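# Move the paper-laden cart through a door into a bay

## Task

Push the utility cart through the self-closing door into the other room and stop it in the yellow-taped bay so that all four wheels sit fully inside the tape, none touching it. The copy-paper case must rest in the cart's top tray without overhanging any edge, and the door must be closed when finished. Either or both robots may be used, but no robot may topple or be left leaning.

## Robot and tools

Robots: r1 and r2 are identical Hello Robot Stretch 4 units, about 1.6 m tall. Each has an omni-wheel base (rim within 0.23 m of its centre), a lift on a mast, and one arm that telescopes forward and ends in a wrist with a gripper. Each reports in its own frames, so only camera images, lidar_m and wrist_depth_mm show where the two stand relative to each other.

Frames: the base frame has its origin on the floor below the base centre, x forward, y left, z up, in metres. hand_pose (a point between the open fingertips) is given in it and may be slightly off. The odometry frame is the base frame as it was at the scene's start. base_odometry counts wheel turns only, so slip reads as travel. Heading is in rad, left positive, -3.142 to 3.142.

move: one action. Keys r1 and r2 each hold that robot's part; a robot not named gets nothing new. Also cameras (list of names, or omitted/["all"] for all, [] for none) and blocking, which must be false or the call is refused. The call returns in about 0.5 s while motion continues.
- base: a relative offset from where the base last reported itself. {"translate_m": d} straight, forward positive, -2 to 2; {"strafe_m": d} sideways, left positive, -2 to 2; {"rotate_rad": d} turn in place, counter-clockwise positive, -3.2 to 3.2. translate_m and strafe_m may be combined (straight diagonal); rotate_rad goes alone.
- joints: absolute targets by name: lift_m 0 to 1.2; arm_m 0 to 0.55 (extension); wrist_yaw_rad -1.134 to 4.276 (0 ahead, + left, 3.14 folded back); wrist_pitch_rad -1.117 to 4.259 (0 level, 1.57 down); wrist_roll_rad -1.117 to 4.259 (+ clockwise seen from behind); gripper_m -0.038 to 0.141 (fingertip gap, may be off by 0.015). Out-of-range joint targets are clipped and reported; other bad values are refused.
- pace: "slow", "default", "fast", "max". Base tops out at 0.1/0.3/0.4/0.6 m/s and 1/2/3/4 rad/s; lift 0.15/0.3/0.4/0.5 m/s; arm 0.1/0.4/0.6/0.7 m/s; wrist always 1.82 rad/s. A raised lift (over 0.2) slows the base, down to 0.3 m/s and 1 rad/s at 1.2.
- speeds: per-joint top speed overriding pace (not for gripper_m).
- contact_limits: 0 to 1 (default 0.5) for arm_m, lift_m, translate_m, strafe_m, rotate_rad, given only next to that command. A base limit persists until the next action naming base. Even at 0 the arm needs 15 to 40 N to stop; for a gentle touch use 0 and aim 1 to 3 mm past contact. When lifting a load keep lift_m's limit at least 0.3 for 2 kg, 0.15 for 1 kg.
- end_of_arm: "enable_torque" alone, to revive limp wrist or gripper motors.
No action exceeds 15 s; a move times out after 14 s.

wait: seconds 0 to 10, optional cameras; returns state and images, early if a commanded robot comes to rest. wait(0) shows the "earlier move" line. stop: brakes every running motion and re-brakes slack wheels; a "stop:" line says whether they hold. zoom_image: camera plus region [x0, y0, x1, y1] in pixels from the top-left, at most 504 by 504, only for cameras in the latest images. finished_scene: scene = the number of the scene being ended; irreversible, and the goal must hold afterwards without the robots. Cameras: r1_head_camera, r1_head_left_camera, r1_head_right_camera, r1_wrist_camera and the same for r2.

Results: a "move" line gives "done" or the worst status per robot. base_status/joint_status: moving, done (wheels turned as commanded, even with slip), off_target (may still push), contact_stop (that part goes slack), time_out (target dropped), limit_stop_at_own_body, limit_stop_at_tilt (lean over 6 degrees; lift, arm and wheels slack until it eases), torque_fault. on_its_own lists uncommanded behaviour; "held at" is a target. "as last shown" marks robots not in the action. lidar_m: 12 distances in 30-degree sectors, first straight ahead then counter-clockwise (4th left, 7th behind, 10th right); "-" means nothing or closer than 0.25 m; misses glass and thin legs. wrist_depth_mm: 7 by 7 grid in mm, 100 to 2000. A turned_by_wheels vs turned_by_imu gap above about 0.1 rad over a move means a hit or slip. base_tilt in degrees, with up to 3 degrees bias. motor_effort in percent (peak in brackets); servo_current in mA. The simulation keeps running while you plan.

Gripping: command a gap more than 0.015 below the object's width (about 0.06 below resists tugs); for bars or handles go to -0.02 or lower. Gripping does not show in gripper_m; a servo_current rise does. At -0.02 or less the fingers press each other.

Avoid: robots touching each other (any base contact escalates fast; gripping the other robot's fingers counts); unequal travel when both carry one load (up to 3 cm per metre), which can tip a robot; turning, driving or braking with over 1 kg held and arm_m above 0.2, especially fast; strong or high pushes; wrist poses that hit the body (gripper over base with low lift, tilted up and rolled, yaw+pitch below about -1.1, yaw above 3.4 with arm out); slack lifts dropping loads; drops, slams and hard hits. Any unrequested stop cancels later calls in the same reply.

Each tool is called after "Emit:" in YAML: its name, and indented under it one key for each argument.

## Session

Emit:
move:
  blocking: false

Scene clock: 0.00 s.
r1.base_odometry: x=+0.000 y=+0.000 heading=+0.000
r1.turned_by_wheels: +0.000
r1.turned_by_imu: +0.000
r1.base_tilt: forward=-1.6 right=+1.3
r1.lidar_m: 1.92 2.25 3.81 1.93 0.97 0.84 0.83 0.93 0.77 0.76 0.93 1.59
r1.base_status: not commanded
r1.joint_positions: lift_m=+0.127 arm_m=+0.000 wrist_yaw_rad=+3.089 wrist_pitch_rad=+0.002 wrist_roll_rad=+0.000 gripper_m=+0.056
r1.joint_status: not commanded
r1.measured_speeds: all 0
r1.motor_effort: lift_m=+20 arm_m=-4 wheel_0=+0 wheel_1=+1 wheel_2=+1
r1.servo_current: wrist_yaw_rad=39 wrist_pitch_rad=46 wrist_roll_rad=65 gripper_m=39
r1.hand_pose: x=-0.1125 y=+0.1024 z=+0.3046 quat_wxyz=(+0.026, -0.001, +0.000, +1.000) (m; r1's base frame)
r1.wrist_depth_mm: 137 138 - - - - - / 113 139 - - - - - / 117 140 224 - - - - / 137 161 - - - - - / - - - - - - - / - - 191 - 187 - - / 842 759 750 788 788 732 768
r2.base_odometry: x=+0.000 y=+0.000 heading=+0.000
r2.turned_by_wheels: +0.000
r2.turned_by_imu: +0.000
r2.base_tilt: forward=-0.6 right=+0.1
r2.lidar_m: 2.02 1.45 1.40 1.49 2.01 2.22 2.34 3.17 1.60 3.62 2.59 2.46
r2.base_status: not commanded
r2.joint_positions: lift_m=+0.295 arm_m=+0.000 wrist_yaw_rad=+3.133 wrist_pitch_rad=+0.002 wrist_roll_rad=+0.000 gripper_m=+0.056
r2.joint_status: not commanded
r2.measured_speeds: all 0
r2.motor_effort: lift_m=+18 arm_m=-4 wheel_0=+0 wheel_1=-1 wheel_2=+0
r2.servo_current: wrist_yaw_rad=46 wrist_pitch_rad=39 wrist_roll_rad=46 gripper_m=59
r2.hand_pose: x=-0.1167 y=+0.0898 z=+0.4727 quat_wxyz=(+0.004, -0.001, +0.000, +1.000) (m; r2's base frame)
r2.wrist_depth_mm: - 140 - - - - - / - 126 150 - - - - / - 130 185 - - - - / 144 143 272 - - - - / 229 - - - - - - / 226 1576 196 1576 190 1618 1464 / 226 1060 1138 - - 1025 1060
pictures: r1_head_camera, r1_head_left_camera, r1_head_right_camera, r1_wrist_camera, r2_head_camera, r2_head_left_camera, r2_head_right_camera, r2_wrist_camera
Images, in order (width x height): r1_head_camera 420x560, r1_head_left_camera 420x672, r1_head_right_camera 420x672, r1_wrist_camera 616x392, r2_head_camera 420x560, r2_head_left_camera 420x672, r2_head_right_camera 420x672, r2_wrist_camera 616x392.

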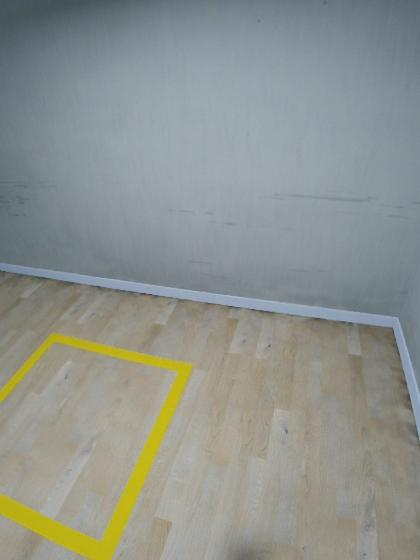

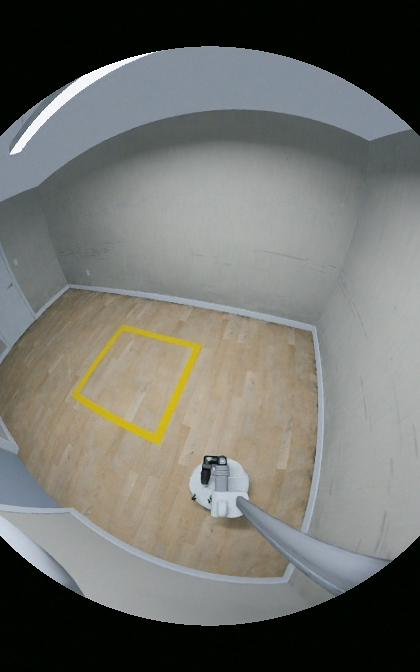

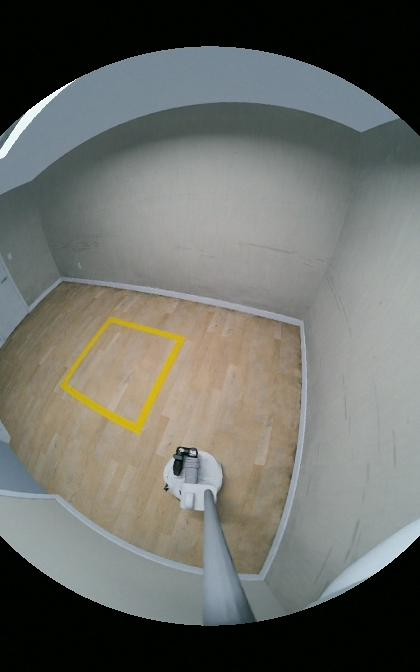

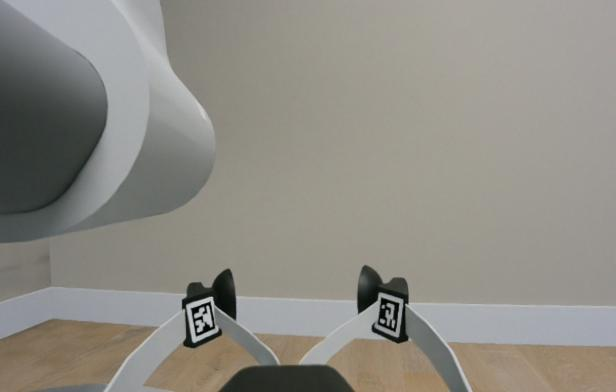

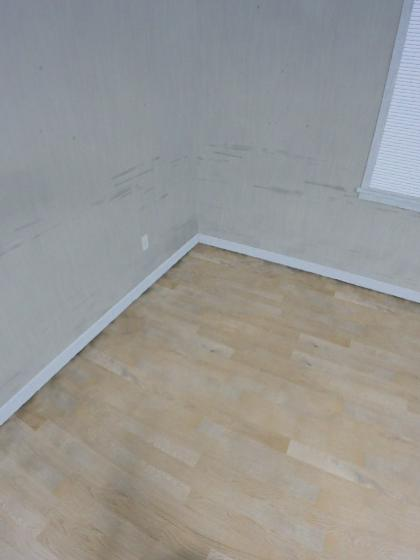

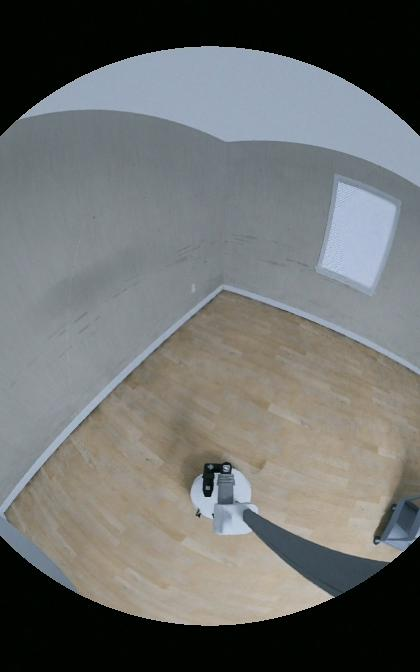

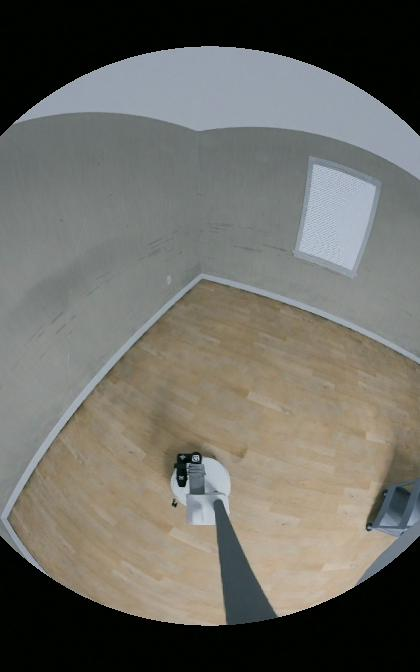

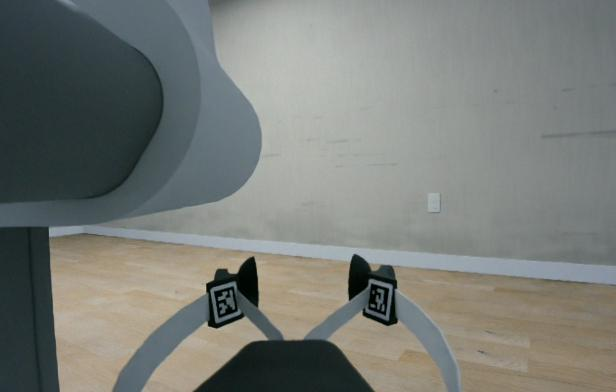

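Emit:
move:
  blocking: false
  cameras: []
  r1: {"base":{"rotate_rad":1.3}}
  r2: {"base":{"rotate_rad":-1.6}}

Emit:
wait:
  seconds: 2.5

Scene clock: 3.63 s.
move: r1 moving; r2 moving
r1.base_odometry: x=+0.000 y=+0.000 heading=+0.252
r1.turned_by_wheels: +0.252
r1.turned_by_imu: +0.252
r1.base_tilt: forward=-1.6 right=+1.2
r1.lidar_m: 1.98 2.71 3.66 1.25 0.89 0.80 0.87 0.80 0.77 0.82 1.11 1.92
r1.base_status: rotate_rad moving
r1.joint_positions: lift_m=+0.127 arm_m=+0.000 wrist_yaw_rad=+3.089 wrist_pitch_rad=+0.002 wrist_roll_rad=+0.000 gripper_m=+0.056
r1.joint_status: not commanded
r1.measured_speeds: translate_m=-0.001 strafe_m=-0.001 rotate_rad=+0.980 lift_m=+0.000 arm_m=+0.000 wrist_yaw_rad=+0.000 wrist_pitch_rad=+0.000 wrist_roll_rad=+0.000
r1.motor_effort: lift_m=+20(20) arm_m=-4(4) wheel_0=-8(9) wheel_1=-6(9) wheel_2=-7(7)
r1.servo_current: wrist_yaw_rad=59(59) wrist_pitch_rad=39(46) wrist_roll_rad=46(59) gripper_m=39(39)
r1.hand_pose: x=-0.1125 y=+0.1024 z=+0.3046 quat_wxyz=(+0.026, -0.001, +0.000, +1.000) (m; r1's base frame)
r1.wrist_depth_mm: 136 138 - - - - - / 113 139 - - - - - / 114 140 226 - - - - / 137 160 - - - - - / - - - - - - - / - 1060 190 - 187 - - / 778 750 750 798 750 699 732
r2.base_odometry: x=+0.000 y=+0.000 heading=-0.252
r2.turned_by_wheels: -0.252
r2.turned_by_imu: -0.244
r2.base_tilt: forward=-0.7 right=+0.1
r2.lidar_m: 2.52 1.62 1.40 1.40 1.67 2.23 2.24 2.64 1.59 1.63 2.93 2.49
r2.base_status: rotate_rad moving
r2.joint_positions: lift_m=+0.295 arm_m=+0.000 wrist_yaw_rad=+3.133 wrist_pitch_rad=+0.002 wrist_roll_rad=+0.000 gripper_m=+0.056
r2.joint_status: not commanded
r2.measured_speeds: translate_m=+0.000 strafe_m=+0.000 rotate_rad=-0.974 lift_m=+0.000 arm_m=+0.000 wrist_yaw_rad=+0.000 wrist_pitch_rad=+0.000 wrist_roll_rad=+0.000
r2.motor_effort: lift_m=+18(18) arm_m=-4(4) wheel_0=+8(9) wheel_1=+8(10) wheel_2=+9(11)
r2.servo_current: wrist_yaw_rad=33(52) wrist_pitch_rad=39(46) wrist_roll_rad=52(52) gripper_m=39(59)
r2.hand_pose: x=-0.1167 y=+0.0898 z=+0.4727 quat_wxyz=(+0.004, -0.001, +0.000, +1.000) (m; r2's base frame)
r2.wrist_depth_mm: - 141 - - - - - / - 127 150 - - - - / - 130 184 - - - - / 144 143 272 - - - - / 229 - - - - - - / 227 1576 196 1576 190 1661 1464 / 226 1060 1138 - - 1060 1060
pictures: none
No camera images: "cameras" was empty.

Scene clock: 5.03 s.
earlier move: r1 done; r2 moving
r1.base_odometry: x=+0.000 y=+0.000 heading=+1.300
r1.turned_by_wheels: +1.048
r1.turned_by_imu: +1.053
r1.base_tilt: forward=-1.6 right=+1.3
r1.lidar_m: 3.79 1.23 0.89 0.83 0.88 0.82 0.77 0.81 1.10 1.93 2.00 2.67
r1.base_status: done
r1.joint_positions: lift_m=+0.127 arm_m=+0.000 wrist_yaw_rad=+3.089 wrist_pitch_rad=+0.002 wrist_roll_rad=+0.000 gripper_m=+0.056
r1.joint_status: not commanded
r1.measured_speeds: all 0
r1.motor_effort: lift_m=+20(20) arm_m=-4(4) wheel_0=-4(10) wheel_1=-1(9) wheel_2=-1(8)
r1.servo_current: wrist_yaw_rad=52(65) wrist_pitch_rad=46(52) wrist_roll_rad=59(65) gripper_m=39(46)
r1.hand_pose: x=-0.1125 y=+0.1024 z=+0.3046 quat_wxyz=(+0.026, -0.001, +0.000, +1.000) (m; r1's base frame)
r1.wrist_depth_mm: 136 138 - - - - - / 113 139 - - - - - / 118 140 229 - - - - / 137 162 - - - - - / - - - - - - - / - - 191 - 187 - - / 788 707 750 143 778 768 809
r2.base_odometry: x=+0.000 y=+0.000 heading=-1.599
r2.turned_by_wheels: -1.347
r2.turned_by_imu: -1.311
r2.base_tilt: forward=-0.6 right=+0.0
r2.lidar_m: 3.64 2.60 2.47 2.05 1.49 1.41 1.47 1.98 2.23 2.32 3.11 1.62
r2.base_status: rotate_rad moving
r2.joint_positions: lift_m=+0.295 arm_m=+0.000 wrist_yaw_rad=+3.133 wrist_pitch_rad=+0.002 wrist_roll_rad=+0.000 gripper_m=+0.056
r2.joint_status: not commanded
r2.measured_speeds: all 0
r2.motor_effort: lift_m=+18(18) arm_m=-4(4) wheel_0=+4(11) wheel_1=+2(11) wheel_2=+5(11)
r2.servo_current: wrist_yaw_rad=39(59) wrist_pitch_rad=46(46) wrist_roll_rad=39(52) gripper_m=46(59)
r2.hand_pose: x=-0.1167 y=+0.0898 z=+0.4727 quat_wxyz=(+0.004, -0.001, +0.000, +1.000) (m; r2's base frame)
r2.wrist_depth_mm: - 140 - - - - - / - 126 141 - - - - / - 129 185 - - - - / 144 143 226 - - - - / 229 - - - - - - / 227 1576 196 1336 190 - - / 226 1078 1138 - - 1042 1060
wait: 1.40 of 2.5 s (r1 has come to rest)
pictures: r1_head_camera, r1_head_left_camera, r1_head_right_camera, r1_wrist_camera, r2_head_camera, r2_head_left_camera, r2_head_right_camera, r2_wrist_camera
Images, in order (width x height): r1_head_camera 420x560, r1_head_left_camera 420x672, r1_head_right_camera 420x672, r1_wrist_camera 616x392, r2_head_camera 420x560, r2_head_left_camera 420x672, r2_head_right_camera 420x672, r2_wrist_camera 616x392.

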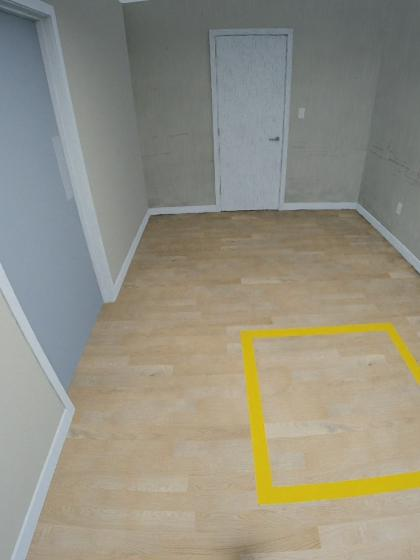

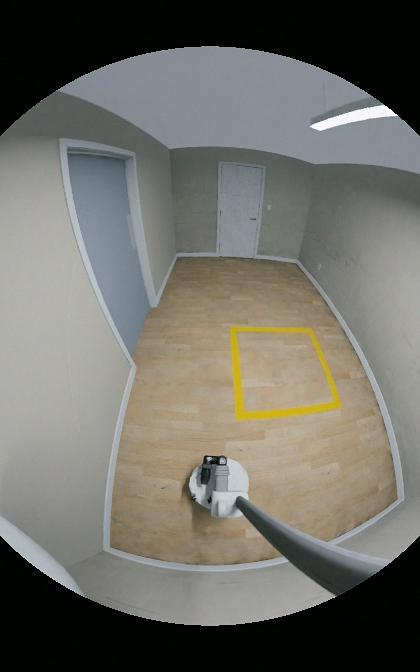

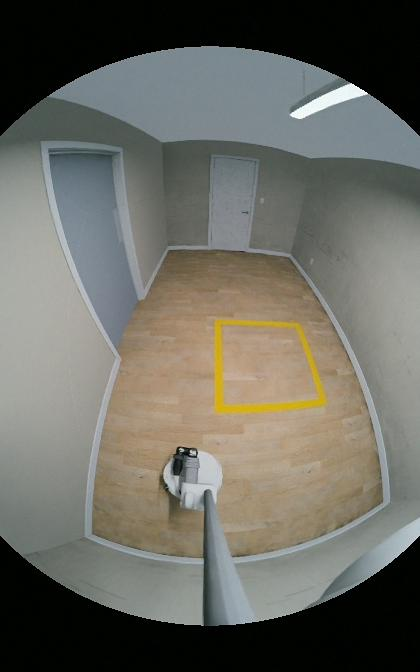

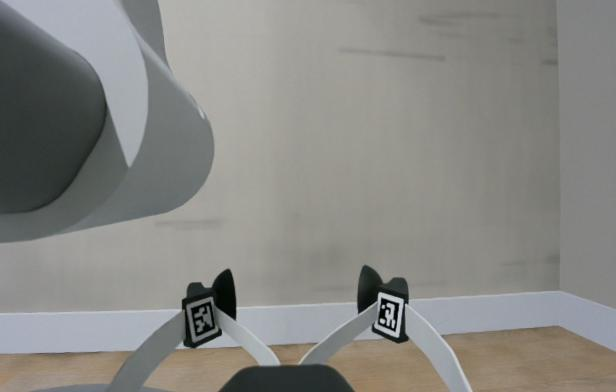

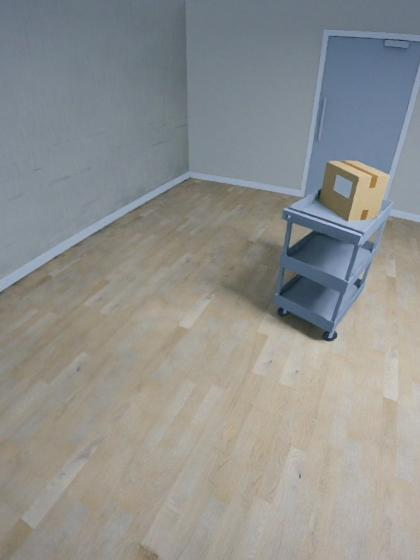

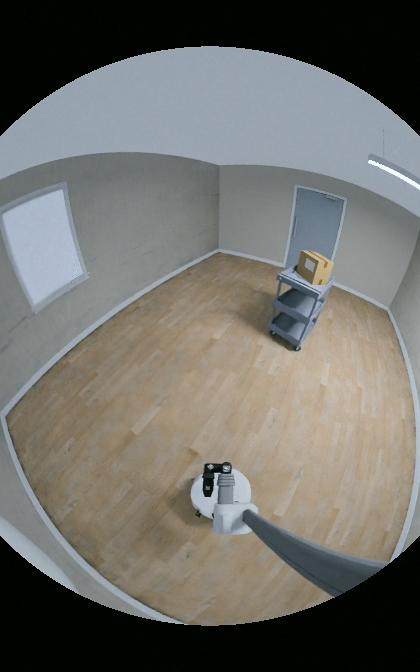

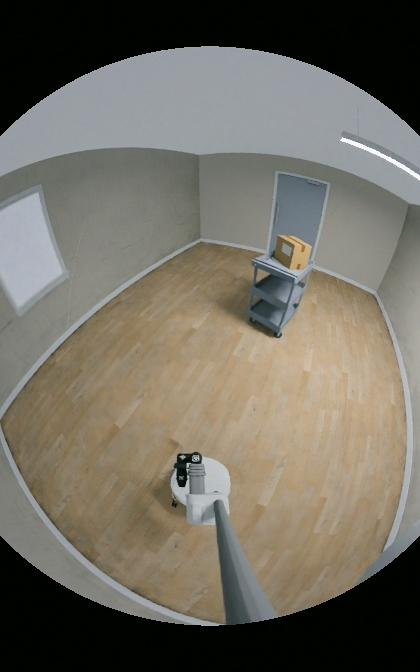

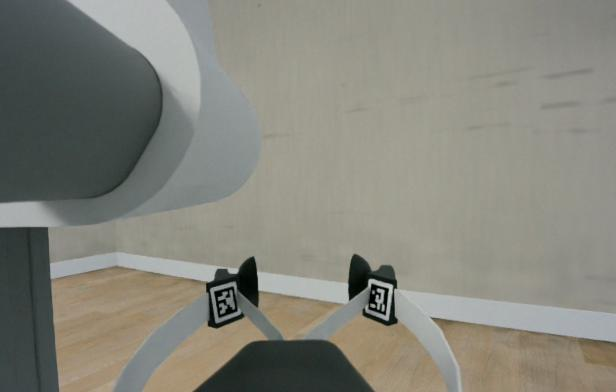

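Emit:
zoom_image:
  camera: "r2_head_camera"
  region: [240, 0, 420, 360]

Emit:
zoom_image:
  camera: "r1_head_camera"
  region: [0, 0, 240, 420]

Scaled by 1.400 from the camera's 420x560 image, which has a finer 1200x1600 frame.

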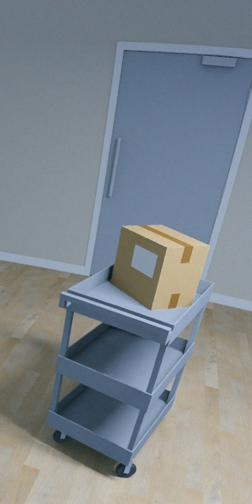

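Scaled by 1.200 from the camera's 420x560 image, which has a finer 600x800 frame.

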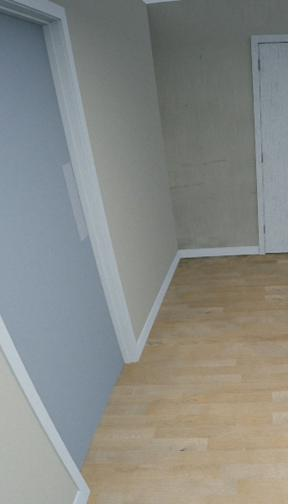

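Emit:
move:
  blocking: false
  cameras: []
  r1: {"base":{"translate_m":1.55},"pace":"max"}
  r2: {"base":{"rotate_rad":-0.38},"pace":"fast"}

Emit:
wait:
  seconds: 2
  cameras: []

Emit:
move:
  blocking: false
  cameras: []
  r2: {"base":{"translate_m":0.7},"joints":{"lift_m":0.6},"pace":"fast"}

Emit:
wait:
  seconds: 3

Scene clock: 89.97 s.
earlier move: r2 done
move: r1 moving; r2 moving
r1.base_odometry: x=+0.017 y=+0.060 heading=+1.300
r1.turned_by_wheels: +0.000
r1.turned_by_imu: +0.000
r1.base_tilt: forward=-1.6 right=+1.3
r1.lidar_m: 3.80 1.26 0.88 0.84 0.87 0.88 0.83 0.88 1.21 1.92 1.98 2.66
r1.base_status: translate_m moving
r1.joint_positions: lift_m=+0.127 arm_m=+0.000 wrist_yaw_rad=+3.089 wrist_pitch_rad=+0.002 wrist_roll_rad=+0.000 gripper_m=+0.056
r1.joint_status: not commanded
r1.measured_speeds: translate_m=+0.245 strafe_m=+0.000 rotate_rad=+0.007 lift_m=+0.000 arm_m=+0.000 wrist_yaw_rad=+0.000 wrist_pitch_rad=+0.000 wrist_roll_rad=+0.000
r1.motor_effort: lift_m=+20(20) arm_m=-4(4) wheel_0=+9(11) wheel_1=+5(9) wheel_2=-13(13)
r1.servo_current: wrist_yaw_rad=46(52) wrist_pitch_rad=46(46) wrist_roll_rad=59(65) gripper_m=39(46)
r1.hand_pose: x=-0.1125 y=+0.1024 z=+0.3046 quat_wxyz=(+0.026, -0.001, +0.000, +1.000) (m; r1's base frame)
r1.wrist_depth_mm: - 137 - - - - - / - 138 - - - - - / 110 137 204 - - - - / 124 139 236 - - - - / - - - - - - - / - - 190 - 188 - - / 788 759 750 788 809 778 809
r2.base_odometry: x=+0.000 y=+0.000 heading=-1.913
r2.turned_by_wheels: -0.314
r2.turned_by_imu: -0.305
r2.base_tilt: forward=-0.6 right=+0.1
r2.lidar_m: 1.62 3.07 2.48 2.48 1.74 1.43 1.41 1.56 2.23 2.22 2.49 1.92
r2.base_status: rotate_rad moving
r2.joint_positions: lift_m=+0.295 arm_m=+0.000 wrist_yaw_rad=+3.133 wrist_pitch_rad=+0.002 wrist_roll_rad=+0.000 gripper_m=+0.056
r2.joint_status: not commanded
r2.measured_speeds: translate_m=+0.001 strafe_m=+0.001 rotate_rad=-0.665 lift_m=+0.000 arm_m=+0.000 wrist_yaw_rad=+0.000 wrist_pitch_rad=+0.000 wrist_roll_rad=+0.000
r2.motor_effort: lift_m=+18(18) arm_m=-4(4) wheel_0=+7(13) wheel_1=+3(12) wheel_2=+4(12)
r2.servo_current: wrist_yaw_rad=46(59) wrist_pitch_rad=39(46) wrist_roll_rad=52(59) gripper_m=46(52)
r2.hand_pose: x=-0.1167 y=+0.0898 z=+0.4727 quat_wxyz=(+0.004, -0.001, +0.000, +1.000) (m; r2's base frame)
r2.wrist_depth_mm: - 141 - - - - - / - 126 141 - - - - / - 129 185 - - - - / 144 143 206 - - - - / 220 - - - - - - / 228 1618 192 171 190 - - / 226 1060 1160 - - 1042 1060
pictures: none
No camera images: "cameras" was empty.

Scene clock: 90.47 s.
earlier move: r1 moving; r2 done
r1.base_odometry: x=+0.067 y=+0.242 heading=+1.300
r1.turned_by_wheels: +0.000
r1.turned_by_imu: +0.000
r1.base_tilt: forward=-1.6 right=+1.3
r1.lidar_m: 3.66 1.39 0.88 0.84 0.87 1.10 1.01 1.06 1.42 1.91 1.98 2.66
r1.base_status: translate_m moving
r1.joint_positions: lift_m=+0.127 arm_m=+0.000 wrist_yaw_rad=+3.089 wrist_pitch_rad=+0.002 wrist_roll_rad=+0.000 gripper_m=+0.056
r1.joint_status: not commanded
r1.measured_speeds: translate_m=+0.493 strafe_m=-0.001 rotate_rad=+0.000 lift_m=+0.000 arm_m=+0.000 wrist_yaw_rad=+0.000 wrist_pitch_rad=+0.000 wrist_roll_rad=+0.000
r1.motor_effort: lift_m=+20(20) arm_m=-4(4) wheel_0=+8(11) wheel_1=+8(9) wheel_2=-15(15)
r1.servo_current: wrist_yaw_rad=46(65) wrist_pitch_rad=39(52) wrist_roll_rad=59(65) gripper_m=33(46)
r1.hand_pose: x=-0.1125 y=+0.1024 z=+0.3046 quat_wxyz=(+0.026, -0.001, +0.000, +1.000) (m; r1's base frame)
r1.wrist_depth_mm: - 137 - - - - - / - 137 - - - - - / 110 138 204 - - - - / 125 139 236 - - - - / - - - - - - - / 1098 1078 190 1098 187 1060 960 / 854 759 759 809 788 778 831
r2.base_odometry: x=+0.000 y=+0.000 heading=-1.978
r2.turned_by_wheels: -0.065
r2.turned_by_imu: -0.063
r2.base_tilt: forward=-0.7 right=+0.1
r2.lidar_m: 1.60 3.23 2.51 2.49 1.82 1.43 1.40 1.56 2.26 2.22 2.43 3.68
r2.base_status: done
r2.joint_positions: lift_m=+0.295 arm_m=+0.000 wrist_yaw_rad=+3.133 wrist_pitch_rad=+0.002 wrist_roll_rad=+0.000 gripper_m=+0.056
r2.joint_status: not commanded
r2.measured_speeds: all 0
r2.motor_effort: lift_m=+18(18) arm_m=-4(4) wheel_0=+4(13) wheel_1=+2(12) wheel_2=+4(12)
r2.servo_current: wrist_yaw_rad=46(59) wrist_pitch_rad=46(46) wrist_roll_rad=46(59) gripper_m=52(52)
r2.hand_pose: x=-0.1167 y=+0.0898 z=+0.4727 quat_wxyz=(+0.004, -0.001, +0.000, +1.000) (m; r2's base frame)
r2.wrist_depth_mm: - 140 - - - - - / - 126 142 - - - - / - 130 185 - - - - / 144 143 206 - - - - / 220 - - - - - - / 220 1464 193 171 190 - 1308 / 227 1078 1138 - - 1042 1060
wait: 0.50 of 2 s (r2 has come to rest)
pictures: none
No camera images: "cameras" was empty.

Scene clock: 90.97 s.
earlier move: r1 moving
move: r2 moving
r1.base_odometry: x=+0.145 y=+0.522 heading=+1.300
r1.turned_by_wheels: +0.000
r1.turned_by_imu: +0.000
r1.base_tilt: forward=-1.6 right=+1.3
r1.lidar_m: 3.38 1.39 0.90 0.85 0.89 1.20 1.32 1.37 1.87 1.91 1.99 2.65
r1.base_status: translate_m moving
r1.joint_positions: lift_m=+0.127 arm_m=+0.000 wrist_yaw_rad=+3.089 wrist_pitch_rad=+0.002 wrist_roll_rad=+0.000 gripper_m=+0.056
r1.joint_status: not commanded
r1.measured_speeds: translate_m=+0.600 strafe_m=+0.000 rotate_rad=+0.001 lift_m=+0.000 arm_m=+0.000 wrist_yaw_rad=+0.000 wrist_pitch_rad=+0.000 wrist_roll_rad=+0.000
r1.motor_effort: lift_m=+20(20) arm_m=-4(4) wheel_0=+4(11) wheel_1=+6(10) wheel_2=-5(15)
r1.servo_current: wrist_yaw_rad=59(65) wrist_pitch_rad=46(46) wrist_roll_rad=39(52) gripper_m=52(52)
r1.hand_pose: x=-0.1125 y=+0.1024 z=+0.3046 quat_wxyz=(+0.026, -0.001, +0.000, +1.000) (m; r1's base frame)
r1.wrist_depth_mm: - 137 - - - - - / - 137 - - - - - / 110 138 204 - - - - / 125 139 237 - - - - / - - - - - - - / 1160 1182 191 1182 187 1138 1042 / 842 759 759 798 788 768 820
r2.base_odometry: x=-0.020 y=-0.046 heading=-1.978
r2.turned_by_wheels: +0.000
r2.turned_by_imu: +0.000
r2.base_tilt: forward=-0.7 right=+0.0
r2.lidar_m: 1.56 3.20 2.48 2.49 1.86 1.49 1.46 1.60 2.27 2.23 2.43 3.68
r2.base_status: translate_m moving
r2.joint_positions: lift_m=+0.358 arm_m=+0.000 wrist_yaw_rad=+3.133 wrist_pitch_rad=+0.002 wrist_roll_rad=+0.000 gripper_m=+0.056
r2.joint_status: lift_m moving
r2.measured_speeds: translate_m=+0.196 strafe_m=+0.002 rotate_rad=+0.000 lift_m=+0.243 arm_m=+0.000 wrist_yaw_rad=+0.000 wrist_pitch_rad=+0.000 wrist_roll_rad=+0.000
r2.motor_effort: lift_m=+23(26) arm_m=-4(4) wheel_0=+11(11) wheel_1=+8(9) wheel_2=-15(16)
r2.servo_current: wrist_yaw_rad=33(65) wrist_pitch_rad=39(46) wrist_roll_rad=33(52) gripper_m=52(52)
r2.hand_pose: x=-0.1167 y=+0.0898 z=+0.5357 quat_wxyz=(+0.004, -0.001, +0.000, +1.000) (m; r2's base frame)
r2.wrist_depth_mm: - 140 - - - - - / - 123 145 - - - - / - 128 187 - - - - / 144 143 217 - - - - / 219 - - - - - - / 217 1576 191 171 190 - - / 223 1182 1255 - - 1138 1160
pictures: none
No camera images: "cameras" was empty.

Scene clock: 93.50 s.
earlier move: r1 moving; r2 done
r1.base_odometry: x=+0.415 y=+1.493 heading=+1.300
r1.turned_by_wheels: +0.000
r1.turned_by_imu: +0.001
r1.base_tilt: forward=-1.6 right=+1.3
r1.lidar_m: 2.34 1.32 1.03 0.96 1.00 1.24 2.33 2.42 2.00 1.88 1.93 2.49
r1.base_status: translate_m moving
r1.joint_positions: lift_m=+0.127 arm_m=+0.000 wrist_yaw_rad=+3.089 wrist_pitch_rad=+0.002 wrist_roll_rad=+0.000 gripper_m=+0.056
r1.joint_status: not commanded
r1.measured_speeds: all 0
r1.motor_effort: lift_m=+20(20) arm_m=-4(4) wheel_0=+1(11) wheel_1=+0(10) wheel_2=-1(15)
r1.servo_current: wrist_yaw_rad=46(72) wrist_pitch_rad=39(46) wrist_roll_rad=33(65) gripper_m=39(52)
r1.hand_pose: x=-0.1125 y=+0.1024 z=+0.3046 quat_wxyz=(+0.026, -0.001, +0.000, +1.000) (m; r1's base frame)
r1.wrist_depth_mm: 136 138 - - - - - / 113 139 - - - - - / 117 139 272 - - - - / 137 162 - - - - - / 1921 - - - - - - / 1308 1205 193 1182 187 1160 946 / 854 741 741 798 788 778 820
r2.base_odometry: x=-0.277 y=-0.643 heading=-1.978
r2.turned_by_wheels: +0.000
r2.turned_by_imu: +0.001
r2.base_tilt: forward=-0.6 right=+0.0
r2.lidar_m: 0.90 3.07 2.46 2.38 2.65 2.14 2.11 2.30 2.36 2.32 2.52 0.92
r2.base_status: done
r2.joint_positions: lift_m=+0.600 arm_m=+0.000 wrist_yaw_rad=+3.133 wrist_pitch_rad=+0.002 wrist_roll_rad=+0.000 gripper_m=+0.056
r2.joint_status: all done
r2.measured_speeds: all 0
r2.motor_effort: lift_m=+21(26) arm_m=-4(4) wheel_0=+2(11) wheel_1=+2(10) wheel_2=-3(16)
r2.servo_current: wrist_yaw_rad=46(65) wrist_pitch_rad=33(46) wrist_roll_rad=59(59) gripper_m=52(52)
r2.hand_pose: x=-0.1167 y=+0.0898 z=+0.7775 quat_wxyz=(+0.004, -0.001, +0.000, +1.000) (m; r2's base frame)
r2.wrist_depth_mm: - 141 - - - - - / - 126 151 - - - - / - 130 185 - - - - / 144 144 265 - - - - / 229 - - - - - - / 228 - 196 - 191 - - / 226 1661 1808 - - 1661 1661
wait: 2.53 of 3 s (r2 has come to rest)
pictures: r1_head_camera, r1_head_left_camera, r1_head_right_camera, r1_wrist_camera, r2_head_camera, r2_head_left_camera, r2_head_right_camera, r2_wrist_camera
Images, in order (width x height): r1_head_camera 420x560, r1_head_left_camera 420x672, r1_head_right_camera 420x672, r1_wrist_camera 616x392, r2_head_camera 420x560, r2_head_left_camera 420x672, r2_head_right_camera 420x672, r2_wrist_camera 616x392.

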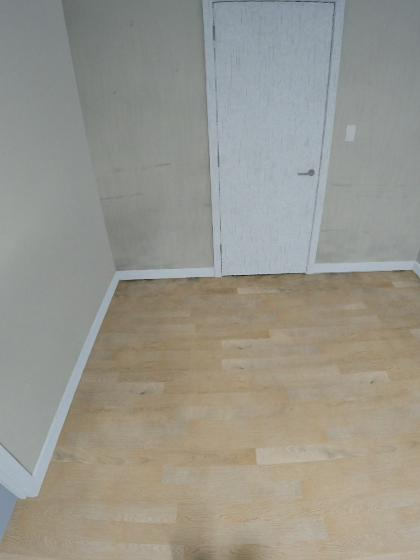

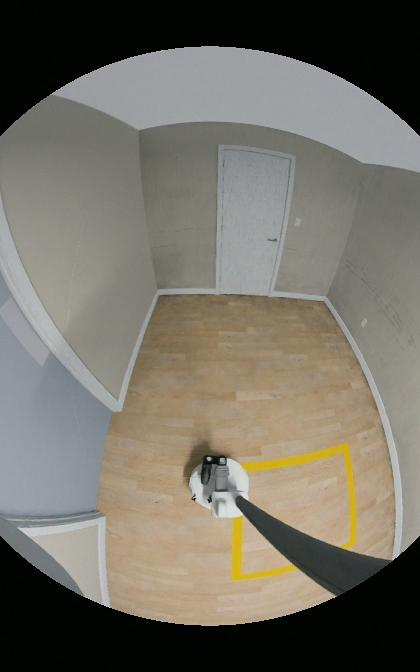

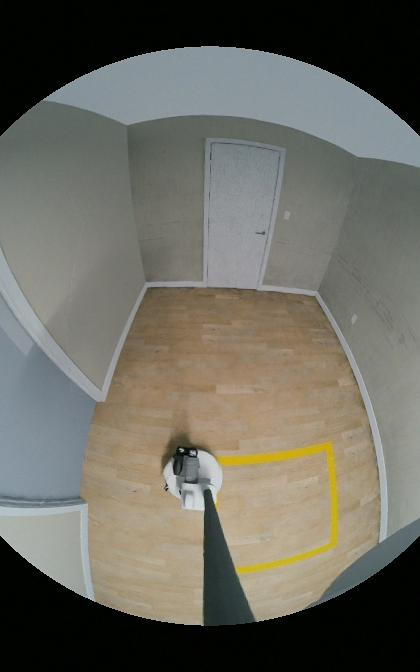

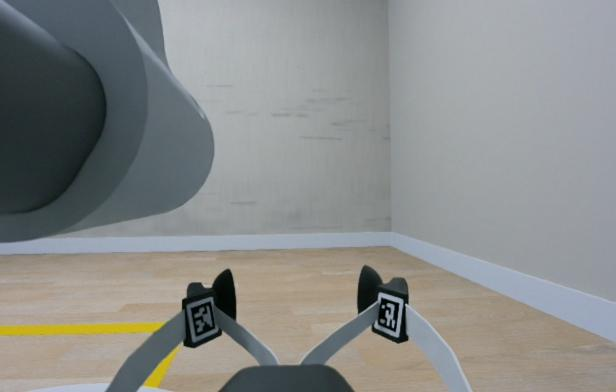

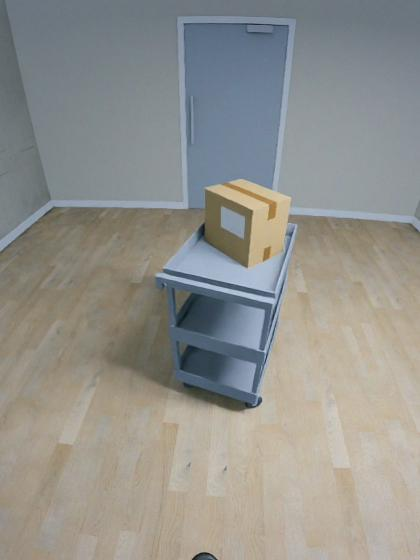

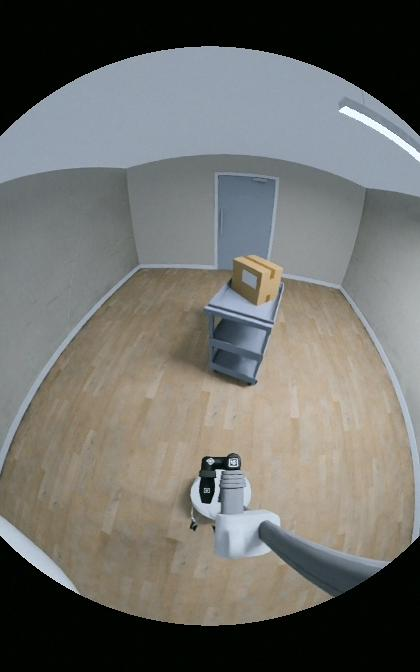

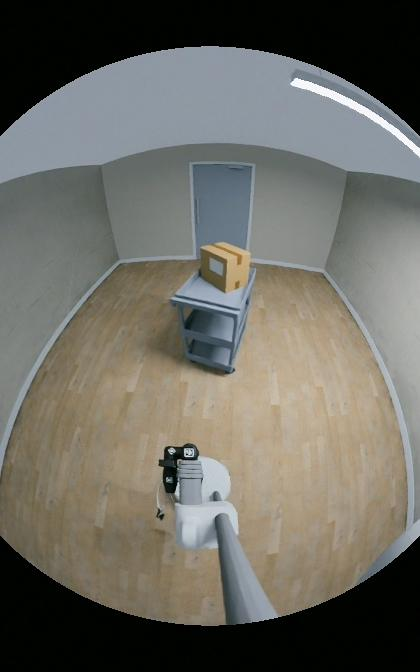

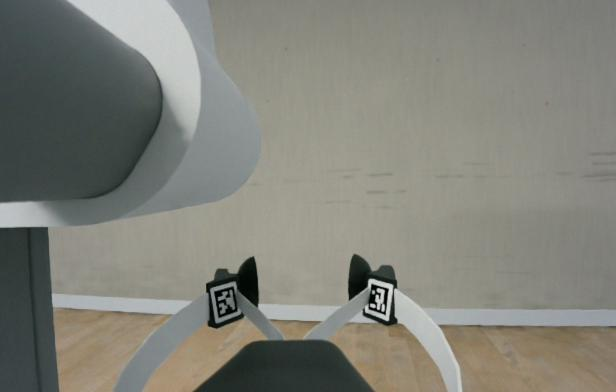

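Emit:
zoom_image:
  camera: "r2_head_camera"
  region: [140, 150, 320, 420]

Emit:
zoom_image:
  camera: "r2_head_left_camera"
  region: [180, 240, 310, 400]

Emit:
move:
  blocking: false
  cameras: []
  r1: {"base":{"rotate_rad":-1.57},"joints":{"lift_m":0.5}}

Scaled by 1.867 from the camera's 420x560 image, which has a finer 1200x1600 frame.

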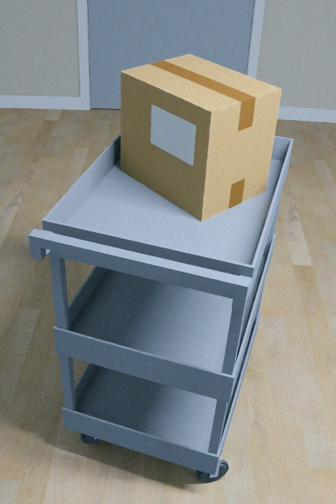

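Scaled by 3.150 from the camera's 420x672 image, which has a finer 600x960 frame.

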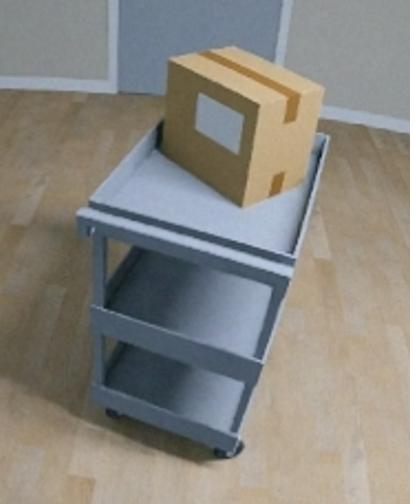

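Scene clock: 97.90 s.
earlier move: r1 done
move: r1 moving
r1.base_odometry: x=+0.415 y=+1.493 heading=+1.048
r1.turned_by_wheels: -0.252
r1.turned_by_imu: -0.253
r1.base_tilt: forward=-1.6 right=+1.3
r1.lidar_m: 2.38 1.86 1.03 0.98 0.95 1.02 1.81 2.33 2.23 1.89 1.89 2.17
r1.base_status: rotate_rad moving
r1.joint_positions: lift_m=+0.164 arm_m=+0.000 wrist_yaw_rad=+3.089 wrist_pitch_rad=+0.002 wrist_roll_rad=+0.000 gripper_m=+0.056
r1.joint_status: lift_m moving
r1.measured_speeds: translate_m=-0.002 strafe_m=+0.000 rotate_rad=-0.972 lift_m=+0.146 arm_m=+0.000 wrist_yaw_rad=+0.000 wrist_pitch_rad=+0.000 wrist_roll_rad=+0.000
r1.motor_effort: lift_m=+27(29) arm_m=-4(4) wheel_0=+7(8) wheel_1=+7(8) wheel_2=+6(7)
r1.servo_current: wrist_yaw_rad=52(52) wrist_pitch_rad=46(46) wrist_roll_rad=26(59) gripper_m=46(46)
r1.hand_pose: x=-0.1125 y=+0.1024 z=+0.3421 quat_wxyz=(+0.026, -0.001, +0.000, +1.000) (m; r1's base frame)
r1.wrist_depth_mm: 136 138 - - - - - / 113 139 - - - - - / 118 140 272 - - - 931 / 137 161 - - - - 931 / - - - - - - 931 / 1281 1281 194 1308 187 - - / 878 820 809 866 866 854 842
r2: as last shown
r2.turned_by_imu: +0.000
r2.base_tilt: forward=-0.7 right=+0.1
r2.lidar_m: 0.91 3.08 2.45 2.39 2.67 2.13 2.09 2.29 2.33 2.30 2.48 0.94
r2.motor_effort: lift_m=+21(21) arm_m=-4(4) wheel_0=+3(3) wheel_1=+2(2) wheel_2=-3(3)
r2.servo_current: wrist_yaw_rad=46(52) wrist_pitch_rad=39(46) wrist_roll_rad=46(52) gripper_m=52(52)
r2.wrist_depth_mm: - 141 - - - - - / - 126 151 - - - - / - 129 185 - - - - / 144 144 263 - - - - / 230 - - - - - - / 228 - 196 - 191 - - / 226 1661 1756 - - 1661 1661
pictures: none
No camera images: "cameras" was empty.

Emit:
move:
  blocking: false
  cameras: ["r1_head_camera","r1_head_left_camera"]
  r1: {"joints":{"lift_m":0.6,"wrist_yaw_rad":0,"gripper_m":-0.01},"pace":"fast"}
  r2: {"joints":{"wrist_yaw_rad":0,"wrist_roll_rad":1.57,"gripper_m":0.1,"lift_m":0.55}}

Emit:
wait:
  seconds: 2

Scene clock: 127.47 s.
earlier move: r1 done
move: r1 moving; r2 moving
r1.base_odometry: x=+0.415 y=+1.493 heading=-0.270
r1.turned_by_wheels: -1.317
r1.turned_by_imu: -1.325
r1.base_tilt: forward=-1.6 right=+1.3
r1.lidar_m: 1.89 1.94 2.46 2.38 1.33 1.02 0.95 1.00 1.28 2.33 2.41 1.99
r1.base_status: done
r1.joint_positions: lift_m=+0.561 arm_m=+0.000 wrist_yaw_rad=+2.450 wrist_pitch_rad=+0.002 wrist_roll_rad=+0.000 gripper_m=+0.037
r1.joint_status: lift_m moving; wrist_yaw_rad moving; gripper_m moving
r1.measured_speeds: translate_m=+0.000 strafe_m=+0.000 rotate_rad=+0.000 lift_m=+0.206 arm_m=+0.000 wrist_yaw_rad=-1.822 wrist_pitch_rad=+0.000 wrist_roll_rad=+0.000
r1.motor_effort: lift_m=+26(28) arm_m=-4(4) wheel_0=+3(3) wheel_1=+2(2) wheel_2=+1(1)
r1.servo_current: wrist_yaw_rad=104(150) wrist_pitch_rad=46(46) wrist_roll_rad=52(59) gripper_m=104(104)
r1.hand_pose: x=+0.0046 y=+0.2513 z=+0.7388 quat_wxyz=(+0.339, -0.001, +0.000, +0.941) (m; r1's base frame)
r1.wrist_depth_mm: - 1138 - - - - - / - 1138 - - - - - / - 1138 - - - - - / - - - - - - - / - - 1138 - - - - / - - 193 - 187 - - / - 142 178 138 182 1863 1756
r2.base_odometry: x=-0.277 y=-0.643 heading=-1.978
r2.turned_by_wheels: +0.000
r2.turned_by_imu: +0.001
r2.base_tilt: forward=-0.7 right=+0.0
r2.lidar_m: 0.93 3.08 2.46 2.39 2.64 2.12 2.10 2.28 2.35 2.30 2.54 0.93
r2.base_status: not commanded
r2.joint_positions: lift_m=+0.565 arm_m=+0.000 wrist_yaw_rad=+2.570 wrist_pitch_rad=+0.002 wrist_roll_rad=+0.589 gripper_m=+0.075
r2.joint_status: lift_m moving; wrist_yaw_rad moving; wrist_roll_rad moving; gripper_m moving
r2.measured_speeds: translate_m=+0.000 strafe_m=+0.000 rotate_rad=+0.000 lift_m=-0.099 arm_m=+0.000 wrist_yaw_rad=-1.740 wrist_pitch_rad=+0.000 wrist_roll_rad=+1.820
r2.motor_effort: lift_m=+15(17) arm_m=-4(4) wheel_0=+3(3) wheel_1=+2(2) wheel_2=-3(3)
r2.servo_current: wrist_yaw_rad=137(137) wrist_pitch_rad=39(46) wrist_roll_rad=65(104) gripper_m=72(104)
r2.hand_pose: x=-0.0242 y=+0.2296 z=+0.7428 quat_wxyz=(+0.270, +0.081, +0.279, +0.918) (m; r2's base frame)
r2.wrist_depth_mm: - - - - - - - / - - - - - - - / - - - - - - - / - - - - - - 1921 / - - - - - 1863 1430 / - - 190 - 191 1464 1160 / - 140 - - 1397 1138 991
pictures: r1_head_camera, r1_head_left_camera
Images, in order (width x height): r1_head_camera 420x560, r1_head_left_camera 420x672.

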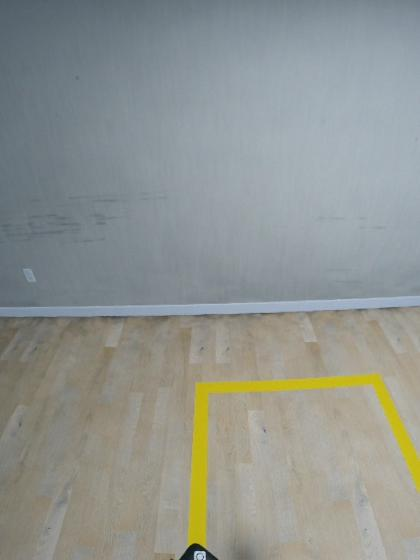

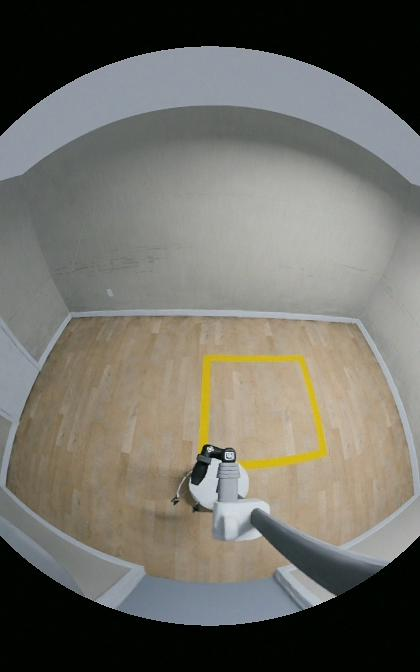

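Scene clock: 129.27 s.
earlier move: r1 done; r2 moving
r1.base_odometry: x=+0.415 y=+1.493 heading=-0.270
r1.turned_by_wheels: +0.000
r1.turned_by_imu: +0.000
r1.base_tilt: forward=-1.6 right=+1.3
r1.lidar_m: 1.88 1.94 2.42 2.37 1.29 1.03 0.98 1.00 1.28 2.34 2.41 1.97
r1.base_status: done
r1.joint_positions: lift_m=+0.600 arm_m=+0.000 wrist_yaw_rad=+0.003 wrist_pitch_rad=+0.002 wrist_roll_rad=+0.000 gripper_m=-0.009
r1.joint_status: all done
r1.measured_speeds: all 0
r1.motor_effort: lift_m=+24(28) arm_m=-4(4) wheel_0=+2(3) wheel_1=+2(2) wheel_2=+1(1)
r1.servo_current: wrist_yaw_rad=52(150) wrist_pitch_rad=39(52) wrist_roll_rad=52(72) gripper_m=52(117)
r1.hand_pose: x=+0.4595 y=-0.0866 z=+0.7771 quat_wxyz=(+1.000, +0.000, +0.001, +0.001) (m; r1's base frame)
r1.wrist_depth_mm: - - - - - - - / - - - - - - - / - - - - - - - / - - - - - - - / - - - - - - - / - - 184 194 - - - / - 131 163 135 142 - -
r2.base_odometry: x=-0.277 y=-0.643 heading=-1.978
r2.turned_by_wheels: +0.000
r2.turned_by_imu: +0.000
r2.base_tilt: forward=-0.7 right=+0.0
r2.lidar_m: 0.94 3.09 2.47 2.40 2.66 2.12 2.10 2.29 2.35 2.30 2.52 0.93
r2.base_status: not commanded
r2.joint_positions: lift_m=+0.550 arm_m=+0.000 wrist_yaw_rad=+0.003 wrist_pitch_rad=+0.002 wrist_roll_rad=+1.568 gripper_m=+0.100
r2.joint_status: lift_m moving; wrist_yaw_rad moving; wrist_roll_rad moving; the others done
r2.measured_speeds: all 0
r2.motor_effort: lift_m=+11(18) arm_m=-4(4) wheel_0=+3(3) wheel_1=+2(2) wheel_2=-3(3)
r2.servo_current: wrist_yaw_rad=65(143) wrist_pitch_rad=39(46) wrist_roll_rad=46(130) gripper_m=59(104)
r2.hand_pose: x=+0.4596 y=-0.0866 z=+0.7281 quat_wxyz=(+0.708, +0.706, +0.002, +0.001) (m; r2's base frame)
r2.wrist_depth_mm: - - - - - 1397 991 / - - - - - 1281 946 / - - 976 - 741 - - / - - 1138 - 798 - 917 / - - - - 1008 1808 904 / - - 190 - 193 1281 1008 / - - - - - 1537 1008
wait: 1.80 of 2 s (r1 has come to rest)
pictures: r1_head_camera, r1_head_left_camera, r1_head_right_camera, r1_wrist_camera, r2_head_camera, r2_head_left_camera, r2_head_right_camera, r2_wrist_camera
Images, in order (width x height): r1_head_camera 420x560, r1_head_left_camera 420x672, r1_head_right_camera 420x672, r1_wrist_camera 616x392, r2_head_camera 420x560, r2_head_left_camera 420x672, r2_head_right_camera 420x672, r2_wrist_camera 616x392.

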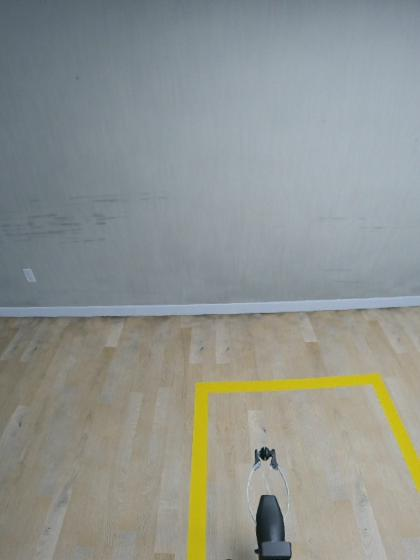

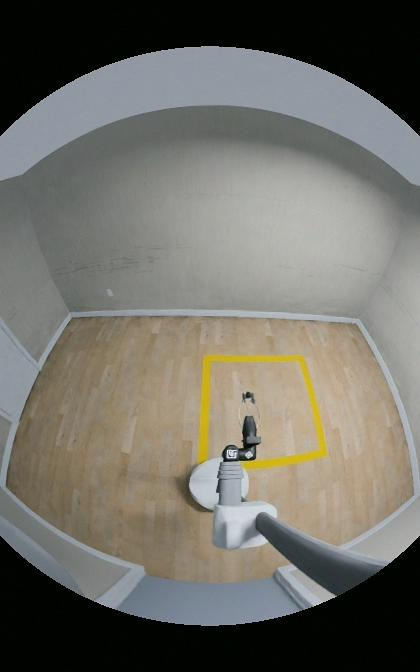

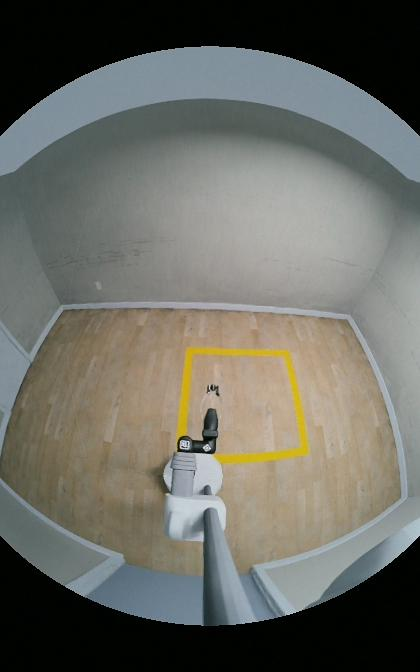

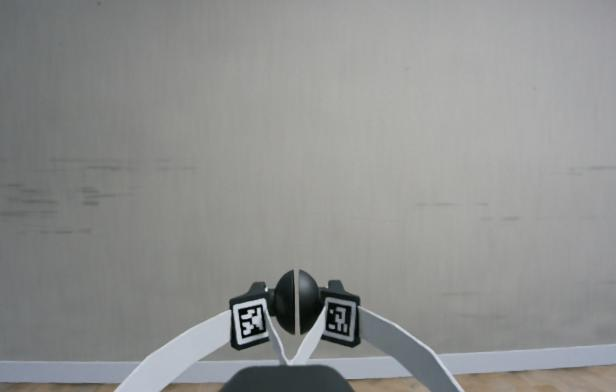

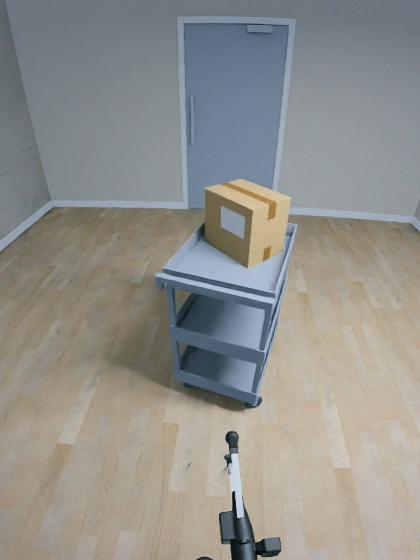

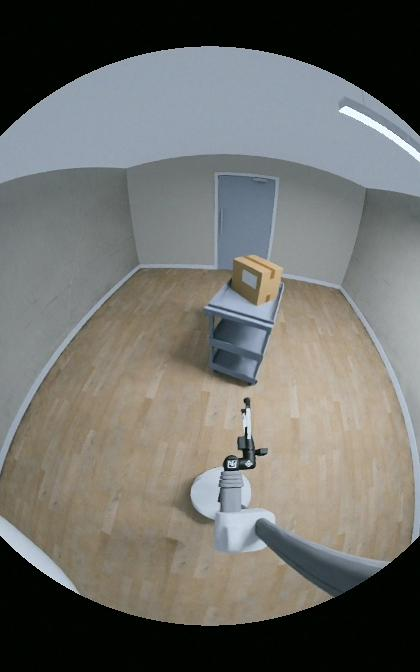

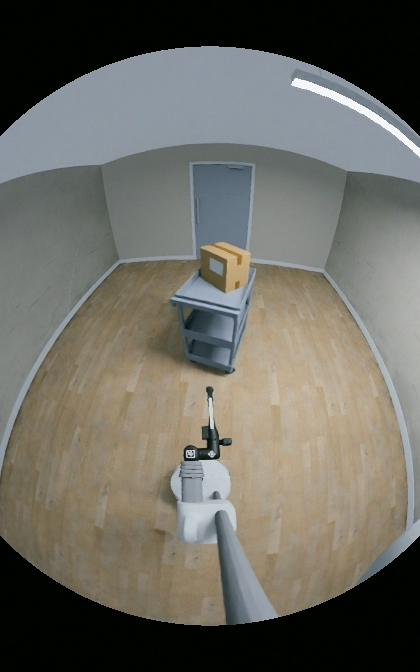

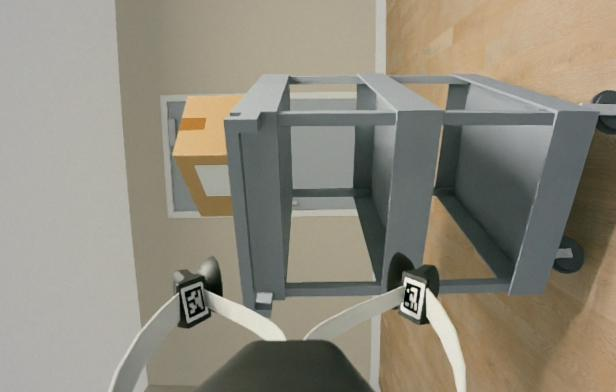

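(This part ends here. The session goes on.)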